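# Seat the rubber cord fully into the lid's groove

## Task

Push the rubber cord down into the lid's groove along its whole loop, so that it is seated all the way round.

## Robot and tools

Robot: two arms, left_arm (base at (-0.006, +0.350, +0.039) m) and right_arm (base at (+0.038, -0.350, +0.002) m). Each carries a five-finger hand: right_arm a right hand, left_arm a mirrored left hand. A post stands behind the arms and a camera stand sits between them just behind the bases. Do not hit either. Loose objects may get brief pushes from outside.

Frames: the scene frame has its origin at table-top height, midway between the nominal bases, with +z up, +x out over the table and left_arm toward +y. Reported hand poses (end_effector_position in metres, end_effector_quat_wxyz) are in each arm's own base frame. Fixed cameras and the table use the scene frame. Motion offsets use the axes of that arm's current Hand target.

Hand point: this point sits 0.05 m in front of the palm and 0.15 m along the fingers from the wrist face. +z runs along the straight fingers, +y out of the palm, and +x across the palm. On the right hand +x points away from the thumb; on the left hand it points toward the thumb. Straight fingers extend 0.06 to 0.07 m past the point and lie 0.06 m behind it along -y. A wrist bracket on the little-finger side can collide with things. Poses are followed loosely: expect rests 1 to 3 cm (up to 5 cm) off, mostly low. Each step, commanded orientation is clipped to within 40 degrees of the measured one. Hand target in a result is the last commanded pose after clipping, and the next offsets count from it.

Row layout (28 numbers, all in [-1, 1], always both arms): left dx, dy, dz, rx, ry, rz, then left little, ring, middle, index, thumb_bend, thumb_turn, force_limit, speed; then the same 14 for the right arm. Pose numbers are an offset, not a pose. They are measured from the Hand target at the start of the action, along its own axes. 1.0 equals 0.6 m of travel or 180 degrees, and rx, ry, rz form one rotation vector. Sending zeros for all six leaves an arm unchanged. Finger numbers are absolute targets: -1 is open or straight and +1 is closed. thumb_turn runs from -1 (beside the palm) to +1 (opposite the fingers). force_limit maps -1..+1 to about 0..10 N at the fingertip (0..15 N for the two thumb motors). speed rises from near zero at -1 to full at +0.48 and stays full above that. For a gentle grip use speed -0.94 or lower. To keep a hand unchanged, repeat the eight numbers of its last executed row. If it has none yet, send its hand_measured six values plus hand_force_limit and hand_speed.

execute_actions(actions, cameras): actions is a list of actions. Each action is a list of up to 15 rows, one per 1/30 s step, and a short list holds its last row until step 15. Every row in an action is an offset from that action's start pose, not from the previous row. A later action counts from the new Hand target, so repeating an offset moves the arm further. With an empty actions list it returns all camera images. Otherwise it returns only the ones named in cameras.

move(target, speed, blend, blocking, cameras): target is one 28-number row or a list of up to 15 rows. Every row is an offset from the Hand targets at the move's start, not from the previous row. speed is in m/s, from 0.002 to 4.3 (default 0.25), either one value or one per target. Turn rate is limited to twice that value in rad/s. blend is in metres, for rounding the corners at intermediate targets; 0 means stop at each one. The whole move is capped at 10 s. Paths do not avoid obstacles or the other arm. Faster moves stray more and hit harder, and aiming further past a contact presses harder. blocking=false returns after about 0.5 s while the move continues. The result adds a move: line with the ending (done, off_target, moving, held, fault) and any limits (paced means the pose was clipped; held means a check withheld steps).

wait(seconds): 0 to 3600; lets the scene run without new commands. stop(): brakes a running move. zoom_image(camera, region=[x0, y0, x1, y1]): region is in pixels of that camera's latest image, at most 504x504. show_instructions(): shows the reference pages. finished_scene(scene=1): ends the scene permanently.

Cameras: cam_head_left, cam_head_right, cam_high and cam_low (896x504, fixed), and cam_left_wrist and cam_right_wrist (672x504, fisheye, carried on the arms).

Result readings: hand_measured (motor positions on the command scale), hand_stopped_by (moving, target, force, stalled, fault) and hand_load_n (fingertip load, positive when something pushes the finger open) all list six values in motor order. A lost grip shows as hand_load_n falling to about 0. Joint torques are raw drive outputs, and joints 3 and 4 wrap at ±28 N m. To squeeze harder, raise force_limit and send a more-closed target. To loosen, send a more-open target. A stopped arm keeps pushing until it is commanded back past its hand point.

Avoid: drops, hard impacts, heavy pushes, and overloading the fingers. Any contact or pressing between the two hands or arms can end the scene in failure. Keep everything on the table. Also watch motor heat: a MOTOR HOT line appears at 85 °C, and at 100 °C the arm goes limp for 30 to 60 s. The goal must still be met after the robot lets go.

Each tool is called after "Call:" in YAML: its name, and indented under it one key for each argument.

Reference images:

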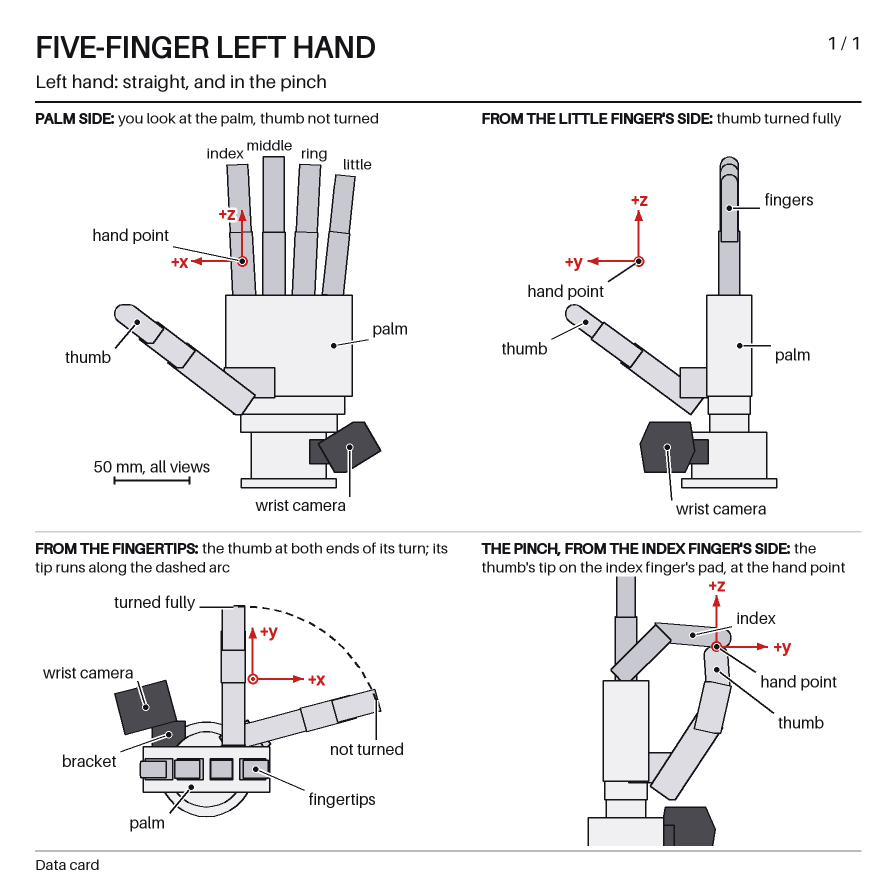

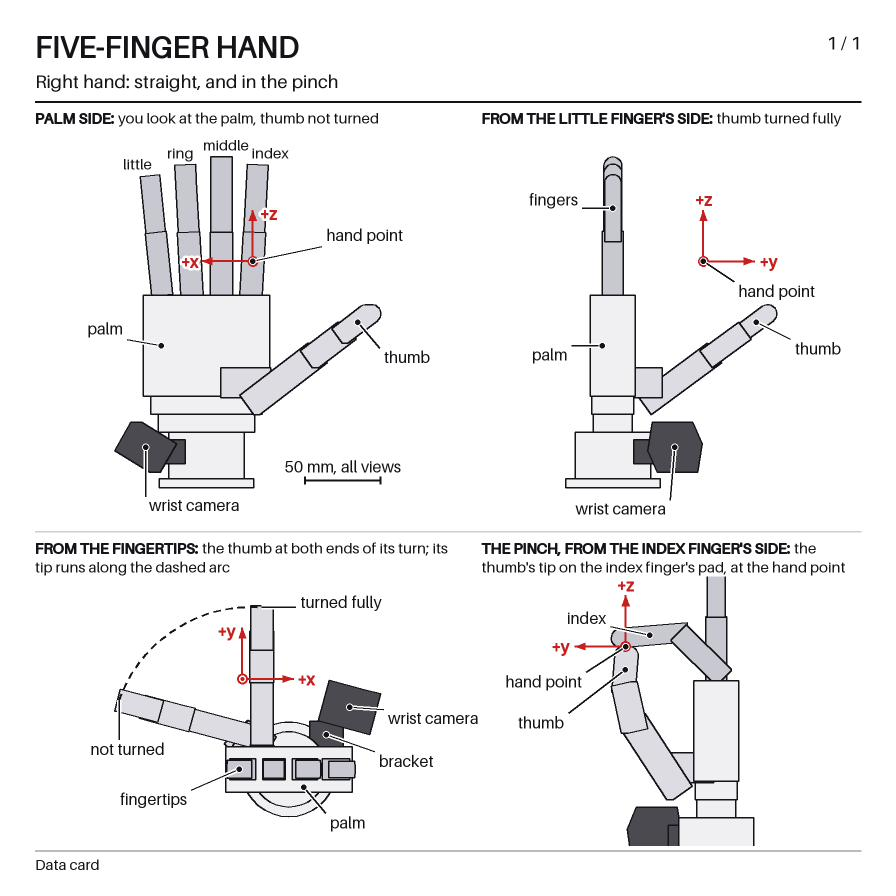

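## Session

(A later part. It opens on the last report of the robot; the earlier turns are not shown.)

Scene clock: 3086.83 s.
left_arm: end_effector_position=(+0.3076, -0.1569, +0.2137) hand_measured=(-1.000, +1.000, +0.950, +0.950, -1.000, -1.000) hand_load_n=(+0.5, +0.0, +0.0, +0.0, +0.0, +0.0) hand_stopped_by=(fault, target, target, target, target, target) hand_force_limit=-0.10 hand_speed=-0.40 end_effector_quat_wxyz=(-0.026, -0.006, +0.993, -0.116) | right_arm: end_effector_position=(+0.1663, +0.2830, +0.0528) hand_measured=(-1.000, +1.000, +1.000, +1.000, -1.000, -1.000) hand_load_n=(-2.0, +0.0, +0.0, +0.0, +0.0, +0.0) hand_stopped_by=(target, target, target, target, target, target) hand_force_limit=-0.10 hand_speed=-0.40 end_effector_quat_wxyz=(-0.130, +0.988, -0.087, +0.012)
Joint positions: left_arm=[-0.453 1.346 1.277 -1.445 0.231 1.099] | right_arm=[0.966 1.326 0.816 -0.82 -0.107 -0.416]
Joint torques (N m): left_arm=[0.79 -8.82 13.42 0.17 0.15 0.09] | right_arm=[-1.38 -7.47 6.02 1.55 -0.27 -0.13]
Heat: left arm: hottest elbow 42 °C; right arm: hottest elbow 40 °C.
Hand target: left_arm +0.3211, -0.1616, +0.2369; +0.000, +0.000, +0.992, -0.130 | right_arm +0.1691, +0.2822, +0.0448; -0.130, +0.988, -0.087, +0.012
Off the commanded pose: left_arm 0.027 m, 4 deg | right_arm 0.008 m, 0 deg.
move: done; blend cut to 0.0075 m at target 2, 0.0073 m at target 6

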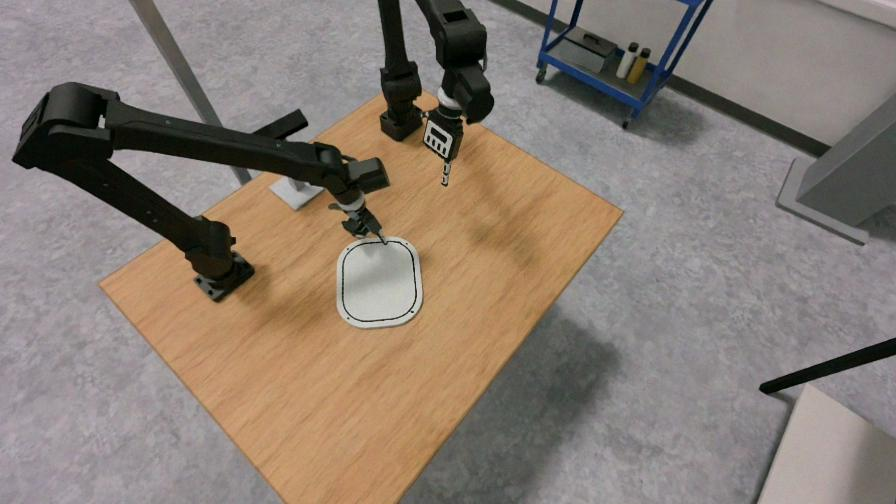

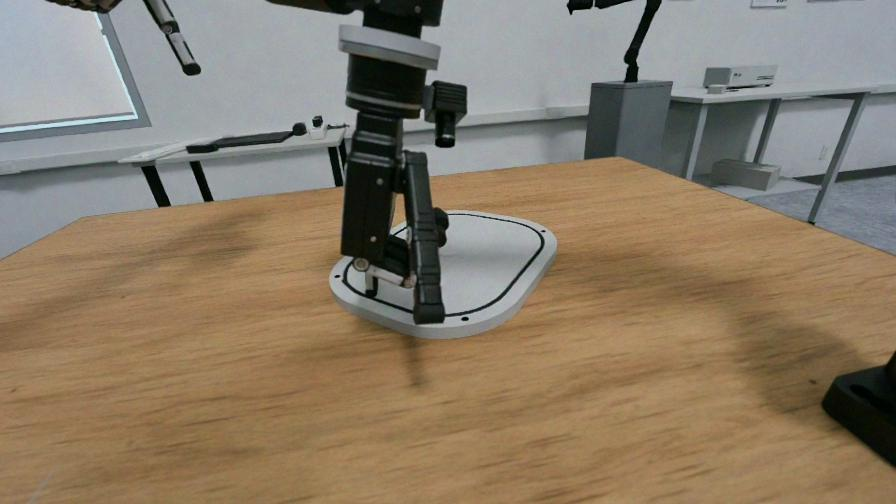

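Call:
move:
  target:
    - [0,0,0,0,0,0,-1,1,0.95,0.95,-1,-1,-0.1,-0.4,0.01195,-0.04034,-0.03059,0,0,0,-1,1,1,1,-1,-1,-0.1,-0.4]
    - [0,0,0,0,0,0,-1,1,0.95,0.95,-1,-1,-0.1,-0.4,0.01195,-0.05587,-0.08854,0,0,0,-1,1,1,1,-1,-1,-0.1,-0.4]
    - [0,0,0,0,0,0,-1,1,0.95,0.95,-1,-1,-0.1,-0.4,0.01322,-0.04101,-0.0753,0,0,0,-1,1,1,1,-1,-1,-0.1,-0.4]
    - [0,0,0,0,0,0,-1,1,0.95,0.95,-1,-1,-0.1,-0.4,0.01322,-0.01941,0.0052,0,0,0,-1,1,1,1,-1,-1,-0.1,-0.4]
  speed: [0.18,0.18,0.15,0.06]
  blend: [0.008,0.008,0,0]
  cameras: ["cam_high","cam_low"]

Call:
zoom_image:
  camera: "cam_high"
  region: [370, 225, 430, 265]

Call:
zoom_image:
  camera: "cam_low"
  region: [320, 260, 400, 320]

Scene clock: 3098.97 s.
left_arm: end_effector_position=(+0.3076, -0.1569, +0.2137) hand_measured=(-1.000, +1.000, +0.950, +0.950, -1.000, -1.000) hand_load_n=(+0.0, +0.0, +0.0, +0.0, +0.0, +0.0) hand_stopped_by=(fault, target, target, target, target, target) hand_force_limit=-0.10 hand_speed=-0.40 end_effector_quat_wxyz=(-0.026, -0.006, +0.993, -0.116) | right_arm: end_effector_position=(+0.1760, +0.2940, +0.0532) hand_measured=(-1.000, +1.000, +1.000, +1.000, -1.000, -1.000) hand_load_n=(-1.5, +0.0, +0.0, +0.0, +0.0, +0.0) hand_stopped_by=(target, target, target, target, target, target) hand_force_limit=-0.10 hand_speed=-0.40 end_effector_quat_wxyz=(-0.131, +0.987, -0.087, +0.012)
Joint positions: left_arm=[-0.453 1.346 1.277 -1.445 0.231 1.099] | right_arm=[0.96 1.364 0.853 -0.819 -0.11 -0.422]
Joint torques (N m): left_arm=[1.14 -9.29 13.37 0.47 0.16 0.09] | right_arm=[-1.26 -8.29 5.93 1.52 -0.22 -0.14]
Heat: left arm: hottest elbow 42 °C; right arm: hottest elbow 39 °C.
Hand target: left_arm +0.3211, -0.1616, +0.2369; +0.000, +0.000, +0.992, -0.130 | right_arm +0.1790, +0.2926, +0.0449; -0.130, +0.988, -0.087, +0.012
Off the commanded pose: left_arm 0.027 m, 4 deg | right_arm 0.009 m, 0 deg.
move: done; blend cut to 0.006 m at target 2

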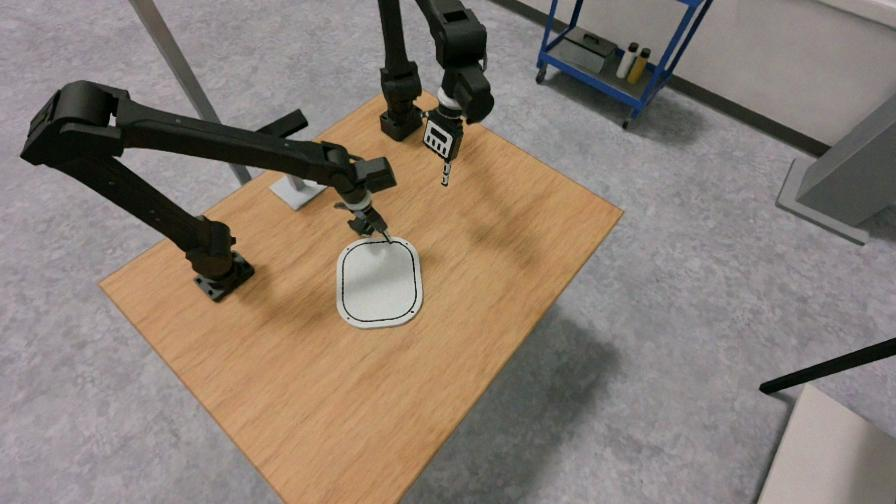

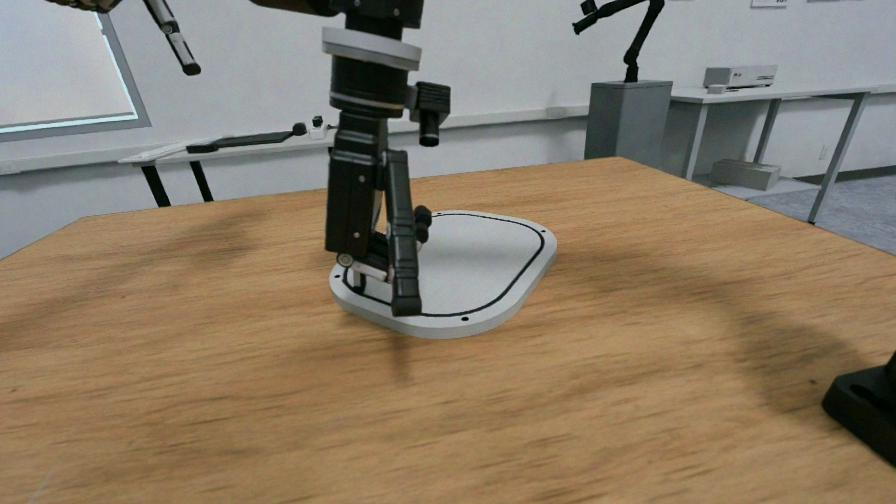

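Scaled by 8.400 from the camera's image (finer frame: 1280x720).

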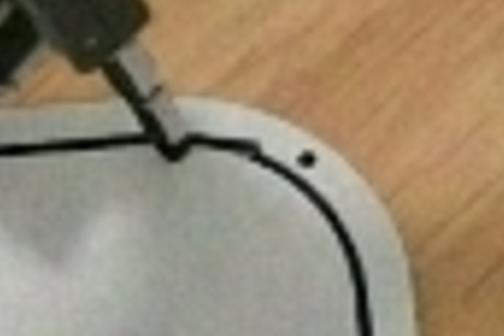

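Scaled by 6.300 from the camera's image (finer frame: 1280x720).

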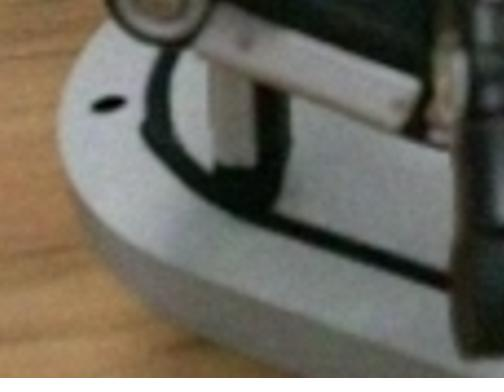

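Call:
move:
  target:
    - [0,0,0,0,0,0,-1,1,0.95,0.95,-1,-1,-0.1,-0.4,0.01195,-0.04034,-0.03059,0,0,0,-1,1,1,1,-1,-1,-0.1,-0.4]
    - [0,0,0,0,0,0,-1,1,0.95,0.95,-1,-1,-0.1,-0.4,0.01195,-0.05587,-0.08854,0,0,0,-1,1,1,1,-1,-1,-0.1,-0.4]
  speed: [0.18,0.18]
  blend: [0.008,0]
  cameras: ["cam_high","cam_low","cam_right_wrist","cam_left_wrist"]

Call:
zoom_image:
  camera: "cam_high"
  region: [370, 225, 430, 265]

Call:
zoom_image:
  camera: "cam_low"
  region: [320, 260, 400, 320]

Call:
zoom_image:
  camera: "cam_right_wrist"
  region: [200, 0, 400, 150]

Scene clock: 3109.50 s.
left_arm: end_effector_position=(+0.3076, -0.1569, +0.2137) hand_measured=(-1.000, +1.000, +0.950, +0.950, -1.000, -1.000) hand_load_n=(+0.0, +0.0, +0.0, +0.0, +0.0, +0.0) hand_stopped_by=(fault, target, target, target, target, target) hand_force_limit=-0.10 hand_speed=-0.40 end_effector_quat_wxyz=(-0.026, -0.006, +0.993, -0.116) | right_arm: end_effector_position=(+0.1783, +0.2972, +0.0877) hand_measured=(-1.000, +1.000, +1.000, +1.000, -1.000, -1.000) hand_load_n=(+0.0, +0.0, +0.0, +0.0, +0.0, +0.0) hand_stopped_by=(target, target, target, target, target, target) hand_force_limit=-0.10 hand_speed=-0.40 end_effector_quat_wxyz=(-0.113, +0.990, -0.088, +0.001)
Joint positions: left_arm=[-0.453 1.346 1.277 -1.445 0.231 1.099] | right_arm=[0.96 1.361 0.95 -0.963 -0.11 -0.422]
Joint torques (N m): left_arm=[1.2 -9.05 13.22 0.29 0.16 0.06] | right_arm=[-1.03 -10.52 9.88 0.2 -0.18 -0.1]
Heat: left arm: hottest elbow 42 °C; right arm: hottest elbow 39 °C.
Hand target: left_arm +0.3211, -0.1616, +0.2369; +0.000, +0.000, +0.992, -0.130 | right_arm +0.1894, +0.3099, +0.1049; -0.130, +0.988, -0.087, +0.012
Off the commanded pose: left_arm 0.027 m, 4 deg | right_arm 0.024 m, 2 deg.
move: off_target (right_arm)
cam_left_wrist: T_world_to_cam=[[-0.24809, -0.93377, 0.25791, -0.13154], [-0.81382, 0.34531, 0.46739, 0.20955], [-0.5255, -0.09394, -0.84559, 0.44433]] pos_world=[0.3714, -0.15345, 0.31171]
cam_right_wrist: T_world_to_cam=[[0.05161, -0.97954, -0.19451, 0.29648], [-0.87991, -0.13672, 0.45504, 0.15986], [-0.47233, 0.14767, -0.86896, 0.23063]] pos_world=[0.23429, 0.27821, 0.18534]
Images, in order (width x height): cam_high 896x504, cam_low 896x504, cam_left_wrist 672x504, cam_right_wrist 672x504.

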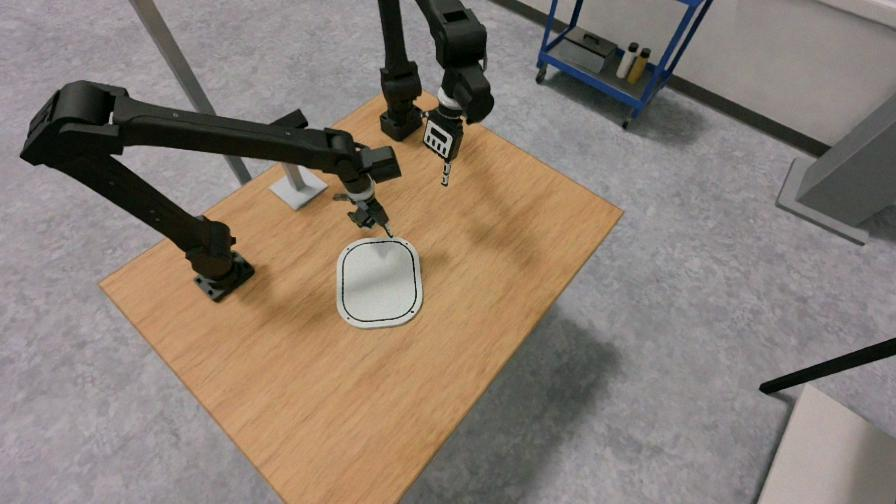

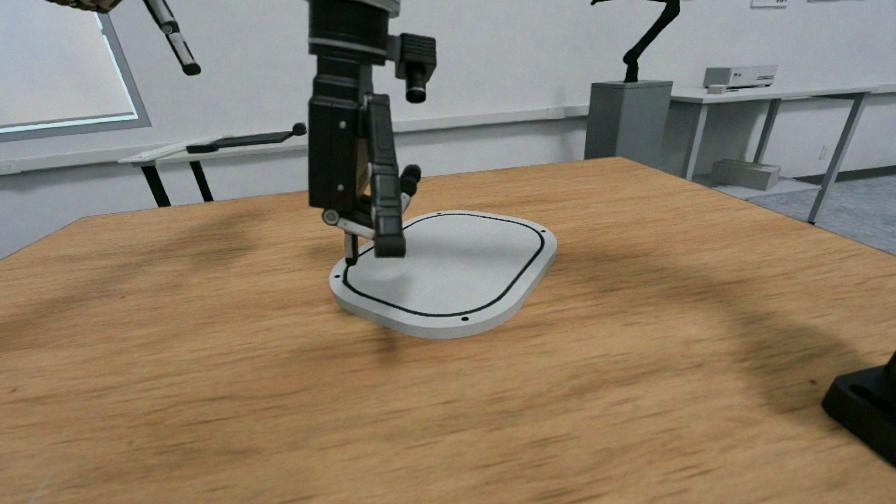

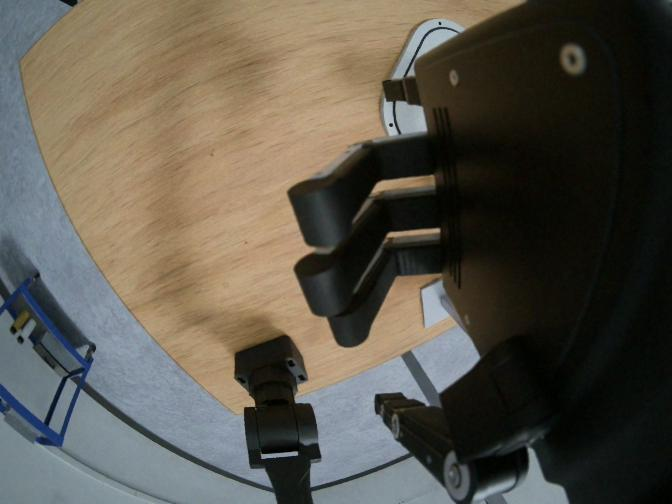

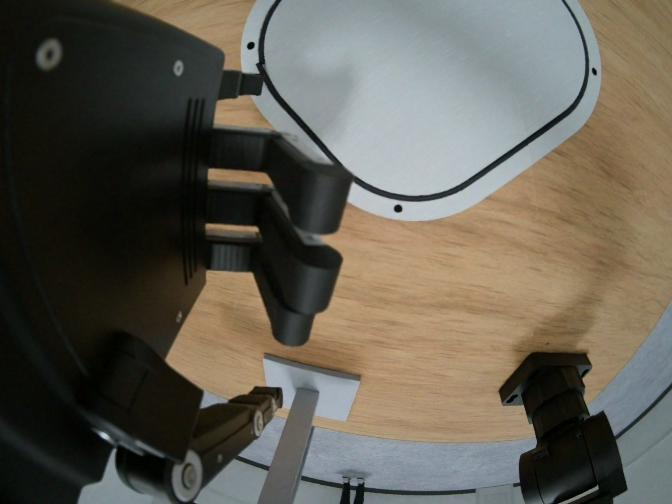

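Scaled by 8.400 from the camera's image (finer frame: 1280x720).

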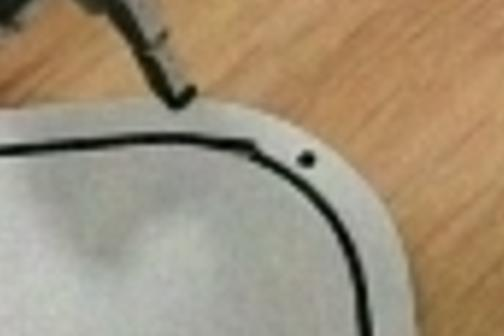

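Scaled by 6.300 from the camera's image (finer frame: 1280x720).

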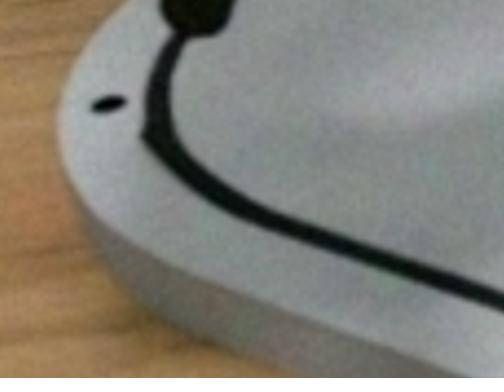

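Scaled by 2.520 from the camera's image (finer frame: 960x720).

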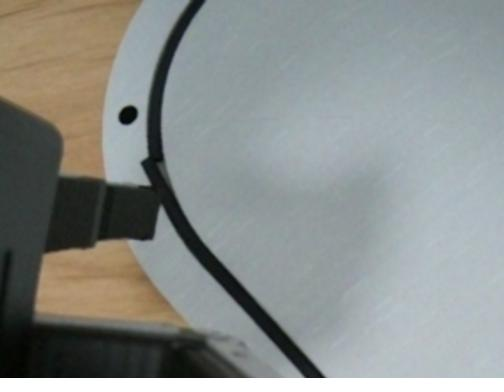

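Call:
move:
  target:
    - [0,0,0,0,0,0,-1,1,0.95,0.95,-1,-1,-0.1,-0.4,-0.00115,0.02118,0.01158,0,0,0,-1,1,1,1,-1,-1,-0.1,-0.4]
    - [0,0,0,0,0,0,-1,1,0.95,0.95,-1,-1,-0.1,-0.4,-0.00115,0.04275,0.09208,0,0,0,-1,1,1,1,-1,-1,-0.1,-0.4]
  speed: [0.15,0.06]
  blend: [0,0]
  cameras: ["cam_high","cam_right_wrist"]

Call:
zoom_image:
  camera: "cam_high"
  region: [370, 225, 430, 265]

Call:
zoom_image:
  camera: "cam_right_wrist"
  region: [200, 0, 400, 150]

Scene clock: 3124.47 s.
left_arm: end_effector_position=(+0.3076, -0.1569, +0.2137) hand_measured=(-1.000, +1.000, +0.950, +0.950, -1.000, -1.000) hand_load_n=(+0.0, +0.0, +0.0, +0.0, +0.0, +0.0) hand_stopped_by=(fault, target, target, target, target, target) hand_force_limit=-0.10 hand_speed=-0.40 end_effector_quat_wxyz=(-0.026, -0.006, +0.993, -0.116) | right_arm: end_effector_position=(+0.1843, +0.3014, +0.0529) hand_measured=(-1.000, +1.000, +1.000, +1.000, -1.000, -1.000) hand_load_n=(-1.0, +0.0, +0.0, +0.0, +0.0, +0.0) hand_stopped_by=(target, target, target, target, target, target) hand_force_limit=-0.10 hand_speed=-0.40 end_effector_quat_wxyz=(-0.132, +0.987, -0.087, +0.013)
Joint positions: left_arm=[-0.453 1.346 1.277 -1.445 0.231 1.099] | right_arm=[0.954 1.391 0.879 -0.816 -0.111 -0.428]
Joint torques (N m): left_arm=[1.03 -9.47 13.5 0.29 0.13 0.07] | right_arm=[-1.32 -8.7 6.05 1.37 -0.25 -0.14]
Heat: left arm: hottest elbow 42 °C; right arm: hottest elbow 40 °C.
Hand target: left_arm +0.3211, -0.1616, +0.2369; +0.000, +0.000, +0.992, -0.130 | right_arm +0.1869, +0.2996, +0.0448; -0.130, +0.988, -0.087, +0.012
Off the commanded pose: left_arm 0.027 m, 4 deg | right_arm 0.009 m, 0 deg.
move: done
cam_right_wrist: T_world_to_cam=[[0.057, -0.97166, -0.22941, 0.29203], [-0.89187, -0.15282, 0.42568, 0.19036], [-0.44868, 0.18034, -0.87531, 0.18869]] pos_world=[0.23779, 0.27881, 0.15113]

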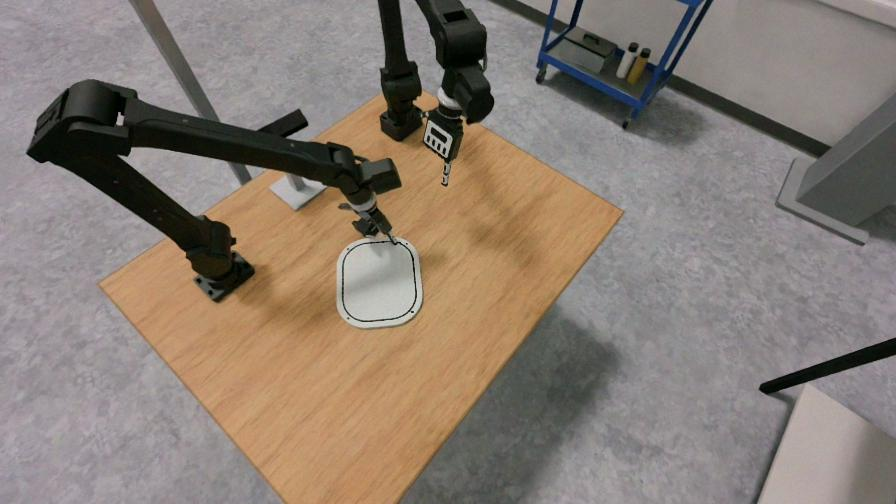

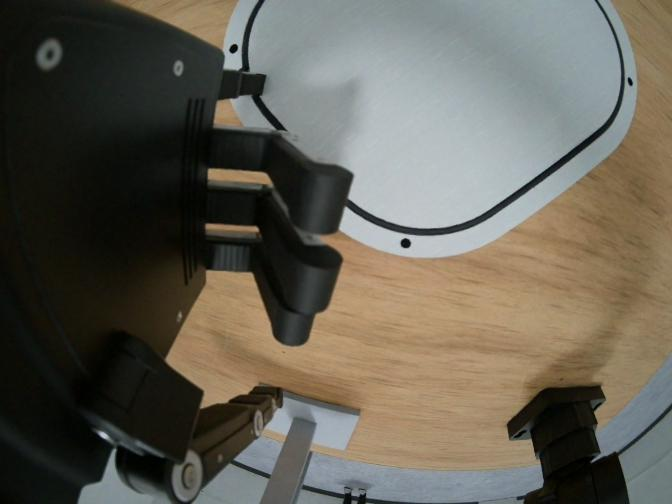

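Scaled by 8.400 from the camera's image (finer frame: 1280x720).

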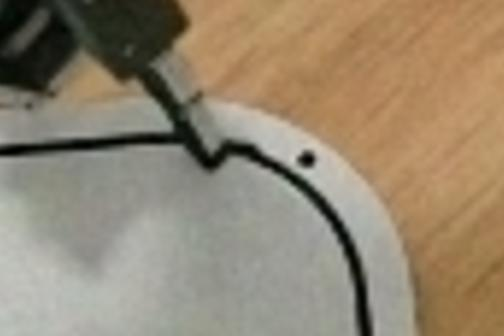

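Scaled by 2.520 from the camera's image (finer frame: 960x720).

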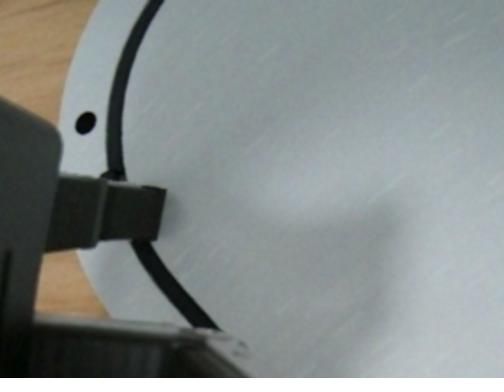

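Call:
move:
  target:
    - [0,0,0,0,0,0,-1,1,0.95,0.95,-1,-1,-0.1,-0.4,0.01232,-0.04023,-0.03063,0,0,0,-1,1,1,1,-1,-1,-0.1,-0.4]
    - [0,0,0,0,0,0,-1,1,0.95,0.95,-1,-1,-0.1,-0.4,0.01232,-0.05576,-0.08858,0,0,0,-1,1,1,1,-1,-1,-0.1,-0.4]
    - [0,0,0,0,0,0,-1,1,0.95,0.95,-1,-1,-0.1,-0.4,0.013,-0.02921,-0.07846,0,0,0,-1,1,1,1,-1,-1,-0.1,-0.4]
  speed: [0.18,0.18,0.15]
  blend: [0.008,0.008,0]
  cameras: ["cam_low","cam_high","cam_right_wrist"]

Call:
zoom_image:
  camera: "cam_low"
  region: [320, 260, 400, 320]

Call:
zoom_image:
  camera: "cam_high"
  region: [370, 225, 430, 265]

Call:
zoom_image:
  camera: "cam_right_wrist"
  region: [200, 0, 400, 150]

Scene clock: 3139.93 s.
left_arm: end_effector_position=(+0.3076, -0.1569, +0.2137) hand_measured=(-1.000, +1.000, +0.950, +0.950, -1.000, -1.000) hand_load_n=(+0.0, +0.0, +0.0, +0.0, +0.0, +0.0) hand_stopped_by=(fault, target, target, target, target, target) hand_force_limit=-0.10 hand_speed=-0.40 end_effector_quat_wxyz=(-0.026, -0.006, +0.993, -0.116) | right_arm: end_effector_position=(+0.1892, +0.2994, +0.0863) hand_measured=(-1.000, +1.000, +1.000, +1.000, -1.000, -1.000) hand_load_n=(+0.0, +0.0, +0.0, +0.0, +0.0, +0.0) hand_stopped_by=(target, target, target, target, target, target) hand_force_limit=-0.10 hand_speed=-0.40 end_effector_quat_wxyz=(-0.121, +0.989, -0.088, +0.007)
Joint positions: left_arm=[-0.453 1.346 1.277 -1.445 0.231 1.099] | right_arm=[0.94 1.369 0.954 -0.94 -0.113 -0.44]
Joint torques (N m): left_arm=[0.91 -9.76 13.5 0.42 0.1 0.07] | right_arm=[-1.14 -10.64 8.1 0.34 -0.29 -0.13]
Heat: left arm: hottest elbow 42 °C; right arm: hottest elbow 39 °C.
Hand target: left_arm +0.3211, -0.1616, +0.2369; +0.000, +0.000, +0.992, -0.130 | right_arm +0.1952, +0.3029, +0.0948; -0.130, +0.988, -0.087, +0.012
Off the commanded pose: left_arm 0.027 m, 4 deg | right_arm 0.011 m, 1 deg.
move: off_target (right_arm)
cam_right_wrist: T_world_to_cam=[[0.05254, -0.97622, -0.21031, 0.29803], [-0.88615, -0.14267, 0.44089, 0.17471], [-0.46041, 0.1632, -0.87257, 0.22769]] pos_world=[0.24399, 0.27871, 0.18433]
Images, in order (width x height): cam_high 896x504, cam_low 896x504, cam_right_wrist 672x504.

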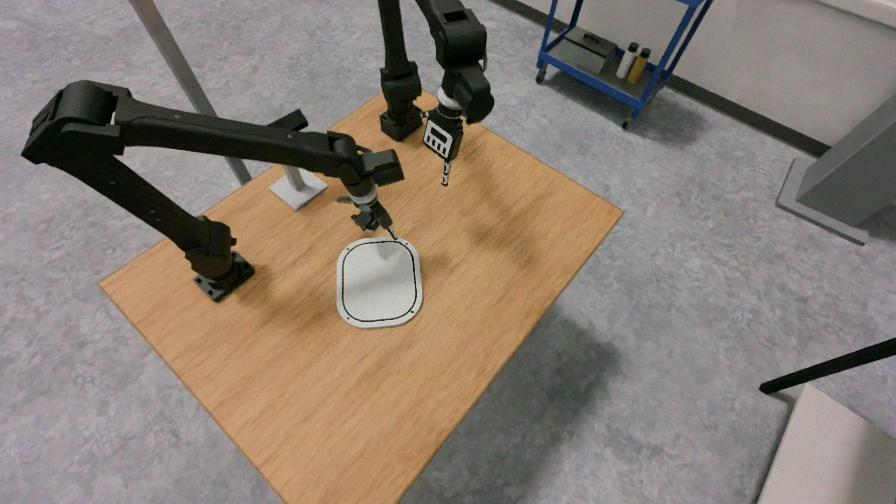

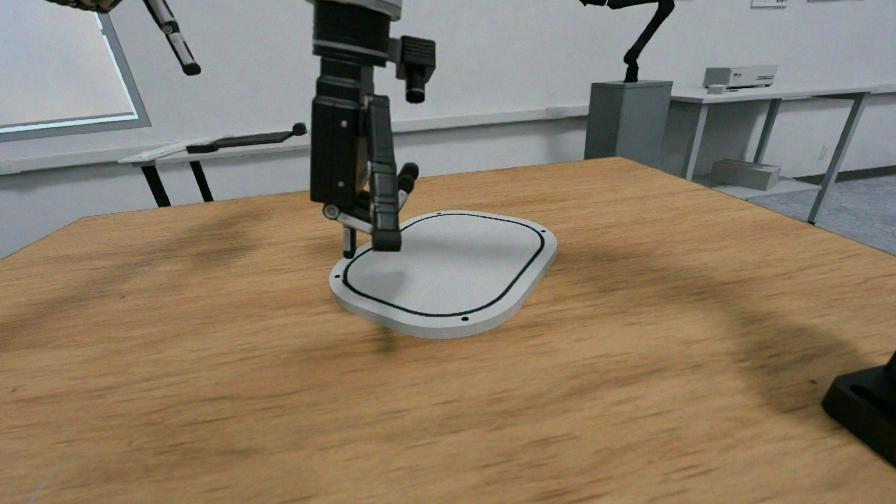

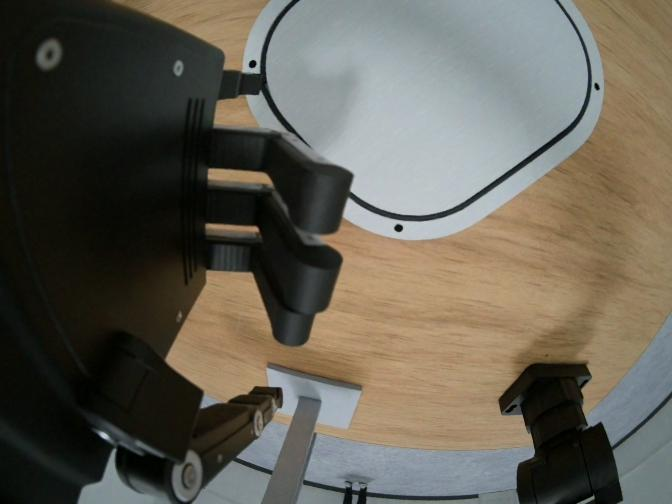

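Scaled by 6.300 from the camera's image (finer frame: 1280x720).

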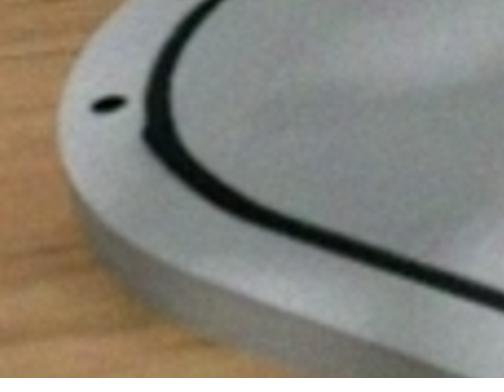

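Scaled by 8.400 from the camera's image (finer frame: 1280x720).

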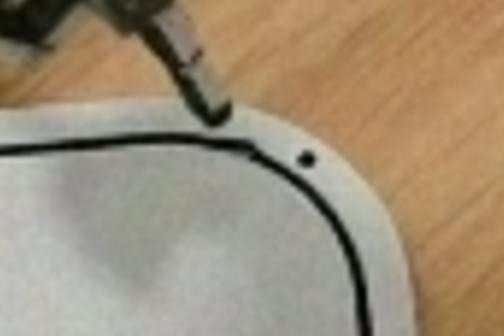

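Scaled by 2.520 from the camera's image (finer frame: 960x720).

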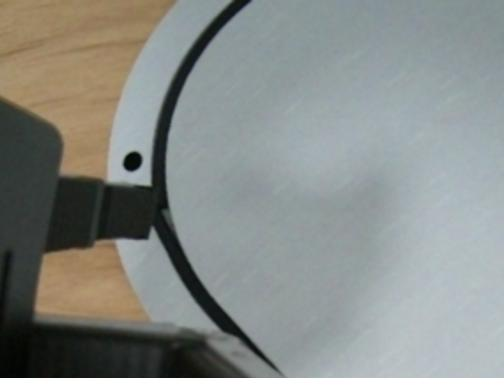

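Call:
move:
  target:
    - [0,0,0,0,0,0,-1,1,0.95,0.95,-1,-1,-0.1,-0.4,0.0003,0.02157,0.0805,0,0,0,-1,1,1,1,-1,-1,-0.1,-0.4]
  speed: [0.06]
  cameras: ["cam_right_wrist"]

Call:
zoom_image:
  camera: "cam_right_wrist"
  region: [200, 0, 400, 150]

Scene clock: 3150.83 s.
left_arm: end_effector_position=(+0.3076, -0.1569, +0.2137) hand_measured=(-1.000, +1.000, +0.950, +0.950, -1.000, -1.000) hand_load_n=(+0.0, +0.0, +0.5, +0.0, +0.0, +0.0) hand_stopped_by=(fault, target, target, target, target, target) hand_force_limit=-0.10 hand_speed=-0.40 end_effector_quat_wxyz=(-0.026, -0.006, +0.993, -0.116) | right_arm: end_effector_position=(+0.1927, +0.3041, +0.0529) hand_measured=(-1.000, +1.000, +1.000, +1.000, -1.000, -1.000) hand_load_n=(-1.5, +0.0, +0.5, +0.0, +0.0, +0.0) hand_stopped_by=(target, target, target, target, target, target) hand_force_limit=-0.10 hand_speed=-0.40 end_effector_quat_wxyz=(-0.131, +0.987, -0.087, +0.012)
Joint positions: left_arm=[-0.453 1.346 1.277 -1.445 0.231 1.099] | right_arm=[0.94 1.412 0.899 -0.82 -0.114 -0.441]
Joint torques (N m): left_arm=[1.49 -9 13.5 0.25 0.13 0.08] | right_arm=[-1.32 -9.11 6.05 1.44 -0.26 -0.13]
Heat: left arm: hottest elbow 42 °C; right arm: hottest elbow 40 °C.
Hand target: left_arm +0.3211, -0.1616, +0.2369; +0.000, +0.000, +0.992, -0.130 | right_arm +0.1955, +0.3028, +0.0449; -0.130, +0.988, -0.087, +0.012
Off the commanded pose: left_arm 0.027 m, 4 deg | right_arm 0.009 m, 0 deg.
move: done
cam_right_wrist: T_world_to_cam=[[0.05621, -0.97214, -0.22754, 0.29442], [-0.89142, -0.15151, 0.42709, 0.1976], [-0.44967, 0.17883, -0.87511, 0.19258]] pos_world=[0.24619, 0.28171, 0.15113]

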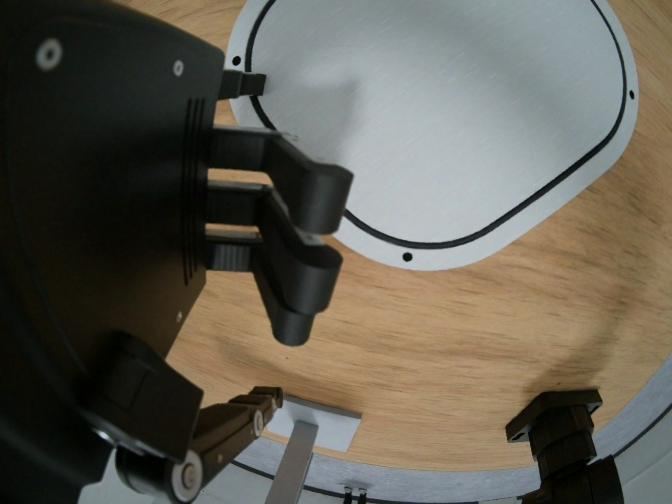

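Scaled by 2.520 from the camera's image (finer frame: 960x720).

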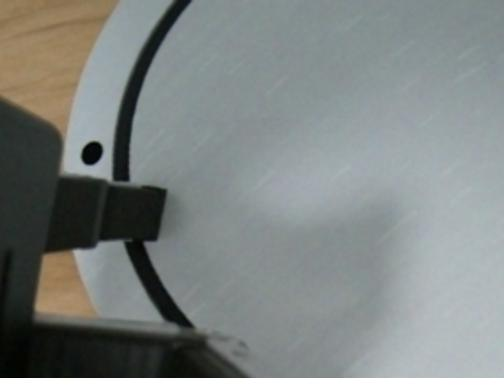

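Call:
move:
  target:
    - [0,0,0,0,0,0,-1,1,0.95,0.95,-1,-1,-0.1,-0.4,0.01252,-0.0401,-0.03066,0,0,0,-1,1,1,1,-1,-1,-0.1,-0.4]
    - [0,0,0,0,0,0,-1,1,0.95,0.95,-1,-1,-0.1,-0.4,0.01252,-0.05563,-0.08861,0,0,0,-1,1,1,1,-1,-1,-0.1,-0.4]
    - [0,0,0,0,0,0,-1,1,0.95,0.95,-1,-1,-0.1,-0.4,0.0116,-0.02667,-0.07914,0,0,0,-1,1,1,1,-1,-1,-0.1,-0.4]
  speed: [0.18,0.18,0.15]
  blend: [0.008,0.008,0]
  cameras: ["cam_low","cam_high","cam_right_wrist"]

Call:
zoom_image:
  camera: "cam_low"
  region: [320, 260, 400, 320]

Call:
zoom_image:
  camera: "cam_high"
  region: [370, 225, 430, 265]

Call:
zoom_image:
  camera: "cam_right_wrist"
  region: [240, 30, 320, 110]

Scene clock: 3164.17 s.
left_arm: end_effector_position=(+0.3076, -0.1569, +0.2137) hand_measured=(-1.000, +1.000, +0.950, +0.950, -1.000, -1.000) hand_load_n=(+0.0, +0.0, +0.0, +0.5, +0.0, -0.5) hand_stopped_by=(fault, target, target, target, target, target) hand_force_limit=-0.10 hand_speed=-0.40 end_effector_quat_wxyz=(-0.026, -0.006, +0.993, -0.116) | right_arm: end_effector_position=(+0.1975, +0.3027, +0.0877) hand_measured=(-1.000, +1.000, +1.000, +1.000, -1.000, -1.000) hand_load_n=(+0.0, +0.0, +0.0, +0.0, +0.0, -0.5) hand_stopped_by=(target, target, target, target, target, target) hand_force_limit=-0.10 hand_speed=-0.40 end_effector_quat_wxyz=(-0.123, +0.989, -0.088, +0.008)
Joint positions: left_arm=[-0.453 1.346 1.277 -1.445 0.231 1.099] | right_arm=[0.928 1.385 0.974 -0.942 -0.115 -0.453]
Joint torques (N m): left_arm=[1.44 -9.93 13.37 0.31 0.15 0.1] | right_arm=[-1.14 -10.87 7.87 0.36 -0.29 -0.14]
Heat: left arm: hottest elbow 42 °C; right arm: hottest elbow 40 °C.
Hand target: left_arm +0.3211, -0.1616, +0.2369; +0.000, +0.000, +0.992, -0.130 | right_arm +0.2028, +0.3048, +0.0948; -0.130, +0.988, -0.087, +0.012
Off the commanded pose: left_arm 0.027 m, 4 deg | right_arm 0.009 m, 1 deg.
move: done
cam_right_wrist: T_world_to_cam=[[0.05348, -0.97565, -0.2127, 0.30098], [-0.88699, -0.14426, 0.43868, 0.18269], [-0.45869, 0.1652, -0.87311, 0.23119]] pos_world=[0.25199, 0.28181, 0.18573]
Images, in order (width x height): cam_high 896x504, cam_low 896x504, cam_right_wrist 672x504.

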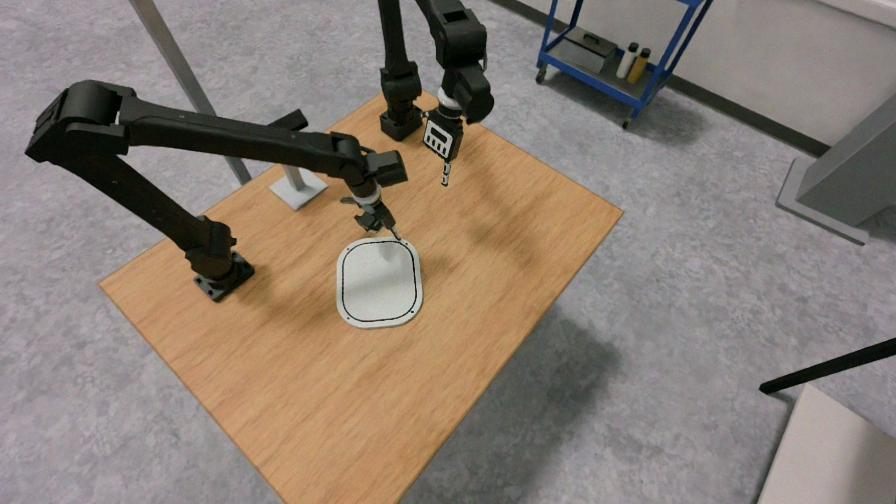

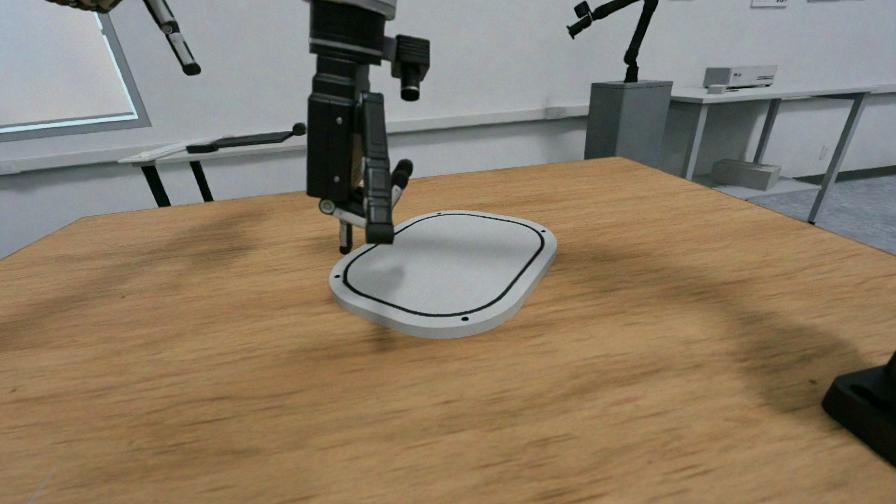

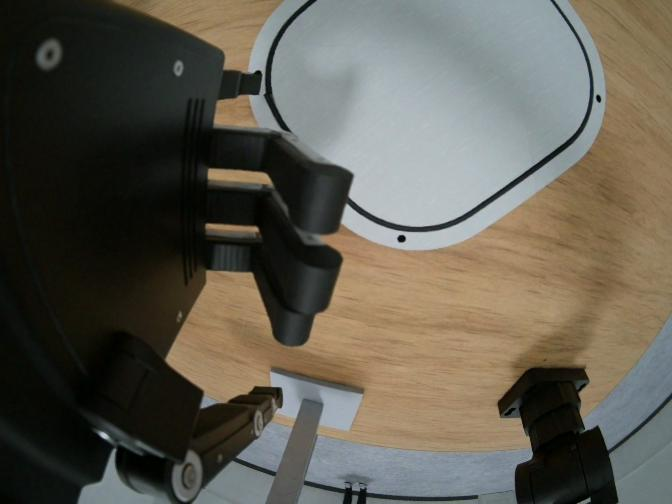

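Scaled by 6.300 from the camera's image (finer frame: 1280x720).

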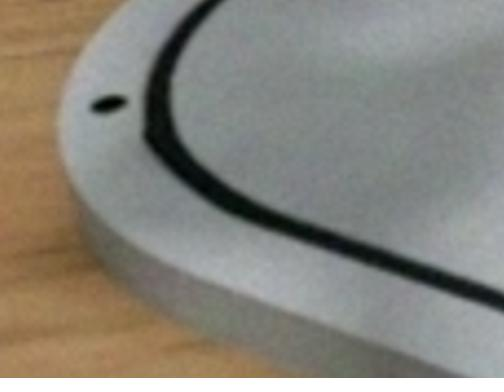

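Scaled by 8.400 from the camera's image (finer frame: 1280x720).

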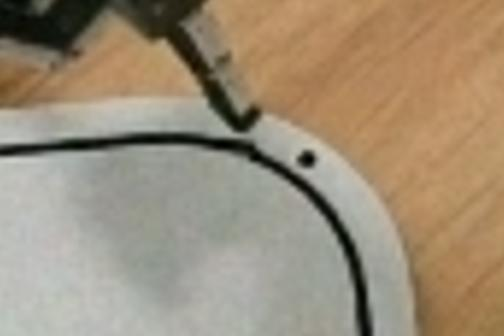

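Scaled by 6.300 from the camera's image (finer frame: 960x720).

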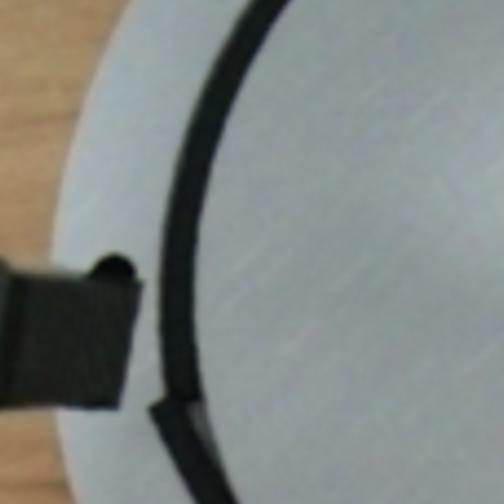

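Call:
move:
  target:
    - [0,0,0,0,0,0,-1,1,0.95,0.95,-1,-1,-0.1,-0.4,-0.02262,-0.0071,0.0019,0,0,0,-1,1,1,1,-1,-1,-0.1,-0.4]
    - [0,0,0,0,0,0,-1,1,0.95,0.95,-1,-1,-0.1,-0.4,-0.0071,-0.00272,0.00073,0,0,0,-1,1,1,1,-1,-1,-0.1,-0.4]
    - [0,0,0,0,0,0,-1,1,0.95,0.95,-1,-1,-0.1,-0.4,-0.0071,0.01885,0.08123,0,0,0,-1,1,1,1,-1,-1,-0.1,-0.4]
  speed: [0.1,0.06,0.06]
  blend: [0,0,0]
  cameras: ["cam_high","cam_right_wrist"]

Call:
zoom_image:
  camera: "cam_high"
  region: [370, 225, 430, 265]

Call:
zoom_image:
  camera: "cam_right_wrist"
  region: [220, 30, 300, 110]

Scene clock: 3187.57 s.
left_arm: end_effector_position=(+0.3076, -0.1569, +0.2137) hand_measured=(-1.000, +1.000, +0.950, +0.950, -1.000, -1.000) hand_load_n=(+0.0, +0.0, +0.0, +0.0, +0.0, +0.0) hand_stopped_by=(fault, target, target, target, target, target) hand_force_limit=-0.10 hand_speed=-0.40 end_effector_quat_wxyz=(-0.026, -0.006, +0.993, -0.116) | right_arm: end_effector_position=(+0.1969, +0.3078, +0.0543) hand_measured=(-1.000, +1.000, +1.000, +1.000, -1.000, -1.000) hand_load_n=(-2.0, +0.0, +0.5, +0.0, +0.0, +0.0) hand_stopped_by=(target, target, target, target, target, target) hand_force_limit=-0.10 hand_speed=-0.40 end_effector_quat_wxyz=(-0.131, +0.987, -0.088, +0.012)
Joint positions: left_arm=[-0.453 1.346 1.277 -1.445 0.231 1.099] | right_arm=[0.937 1.424 0.916 -0.825 -0.113 -0.442]
Joint torques (N m): left_arm=[1.67 -8.59 13.45 0.28 0.16 0.09] | right_arm=[-1.14 -9.41 5.89 1.63 -0.26 -0.14]
Heat: left arm: hottest elbow 42 °C; right arm: hottest elbow 40 °C.
Hand target: left_arm +0.3211, -0.1616, +0.2369; +0.000, +0.000, +0.992, -0.130 | right_arm +0.1990, +0.3071, +0.0448; -0.130, +0.988, -0.087, +0.012
Off the commanded pose: left_arm 0.027 m, 4 deg | right_arm 0.010 m, 0 deg.
move: done
cam_right_wrist: T_world_to_cam=[[0.05385, -0.97246, -0.22678, 0.29858], [-0.89177, -0.14902, 0.42725, 0.2006], [-0.44927, 0.17922, -0.87523, 0.19494]] pos_world=[0.25039, 0.28532, 0.15263]

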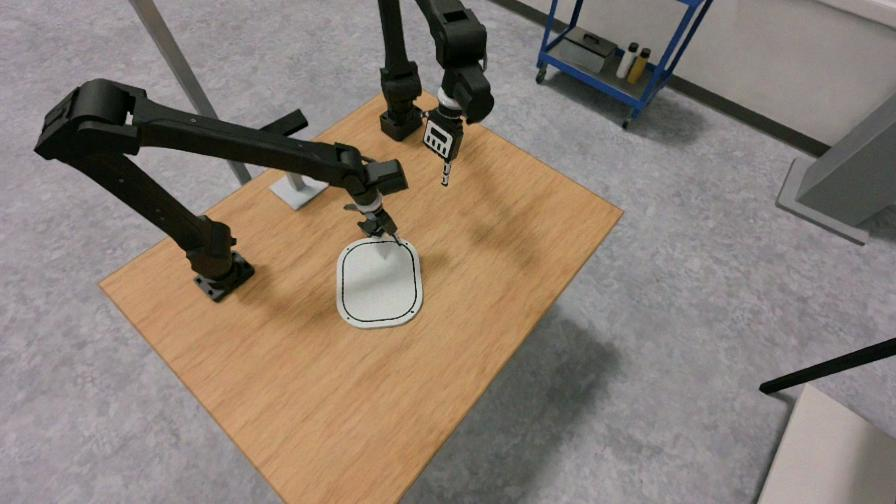

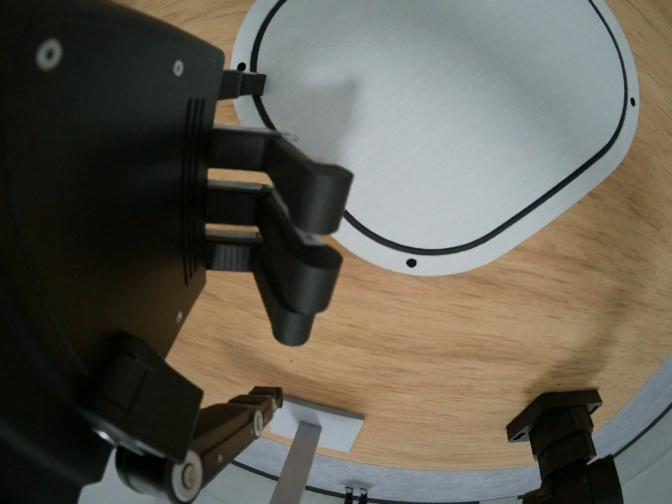

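Scaled by 8.400 from the camera's image (finer frame: 1280x720).

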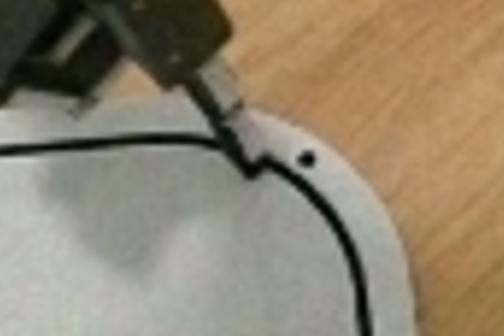

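Scaled by 6.300 from the camera's image (finer frame: 960x720).

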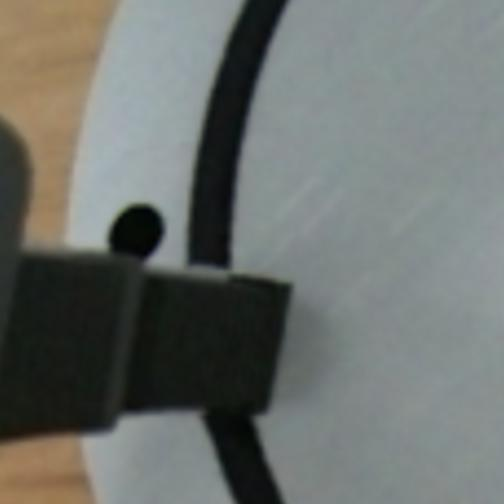

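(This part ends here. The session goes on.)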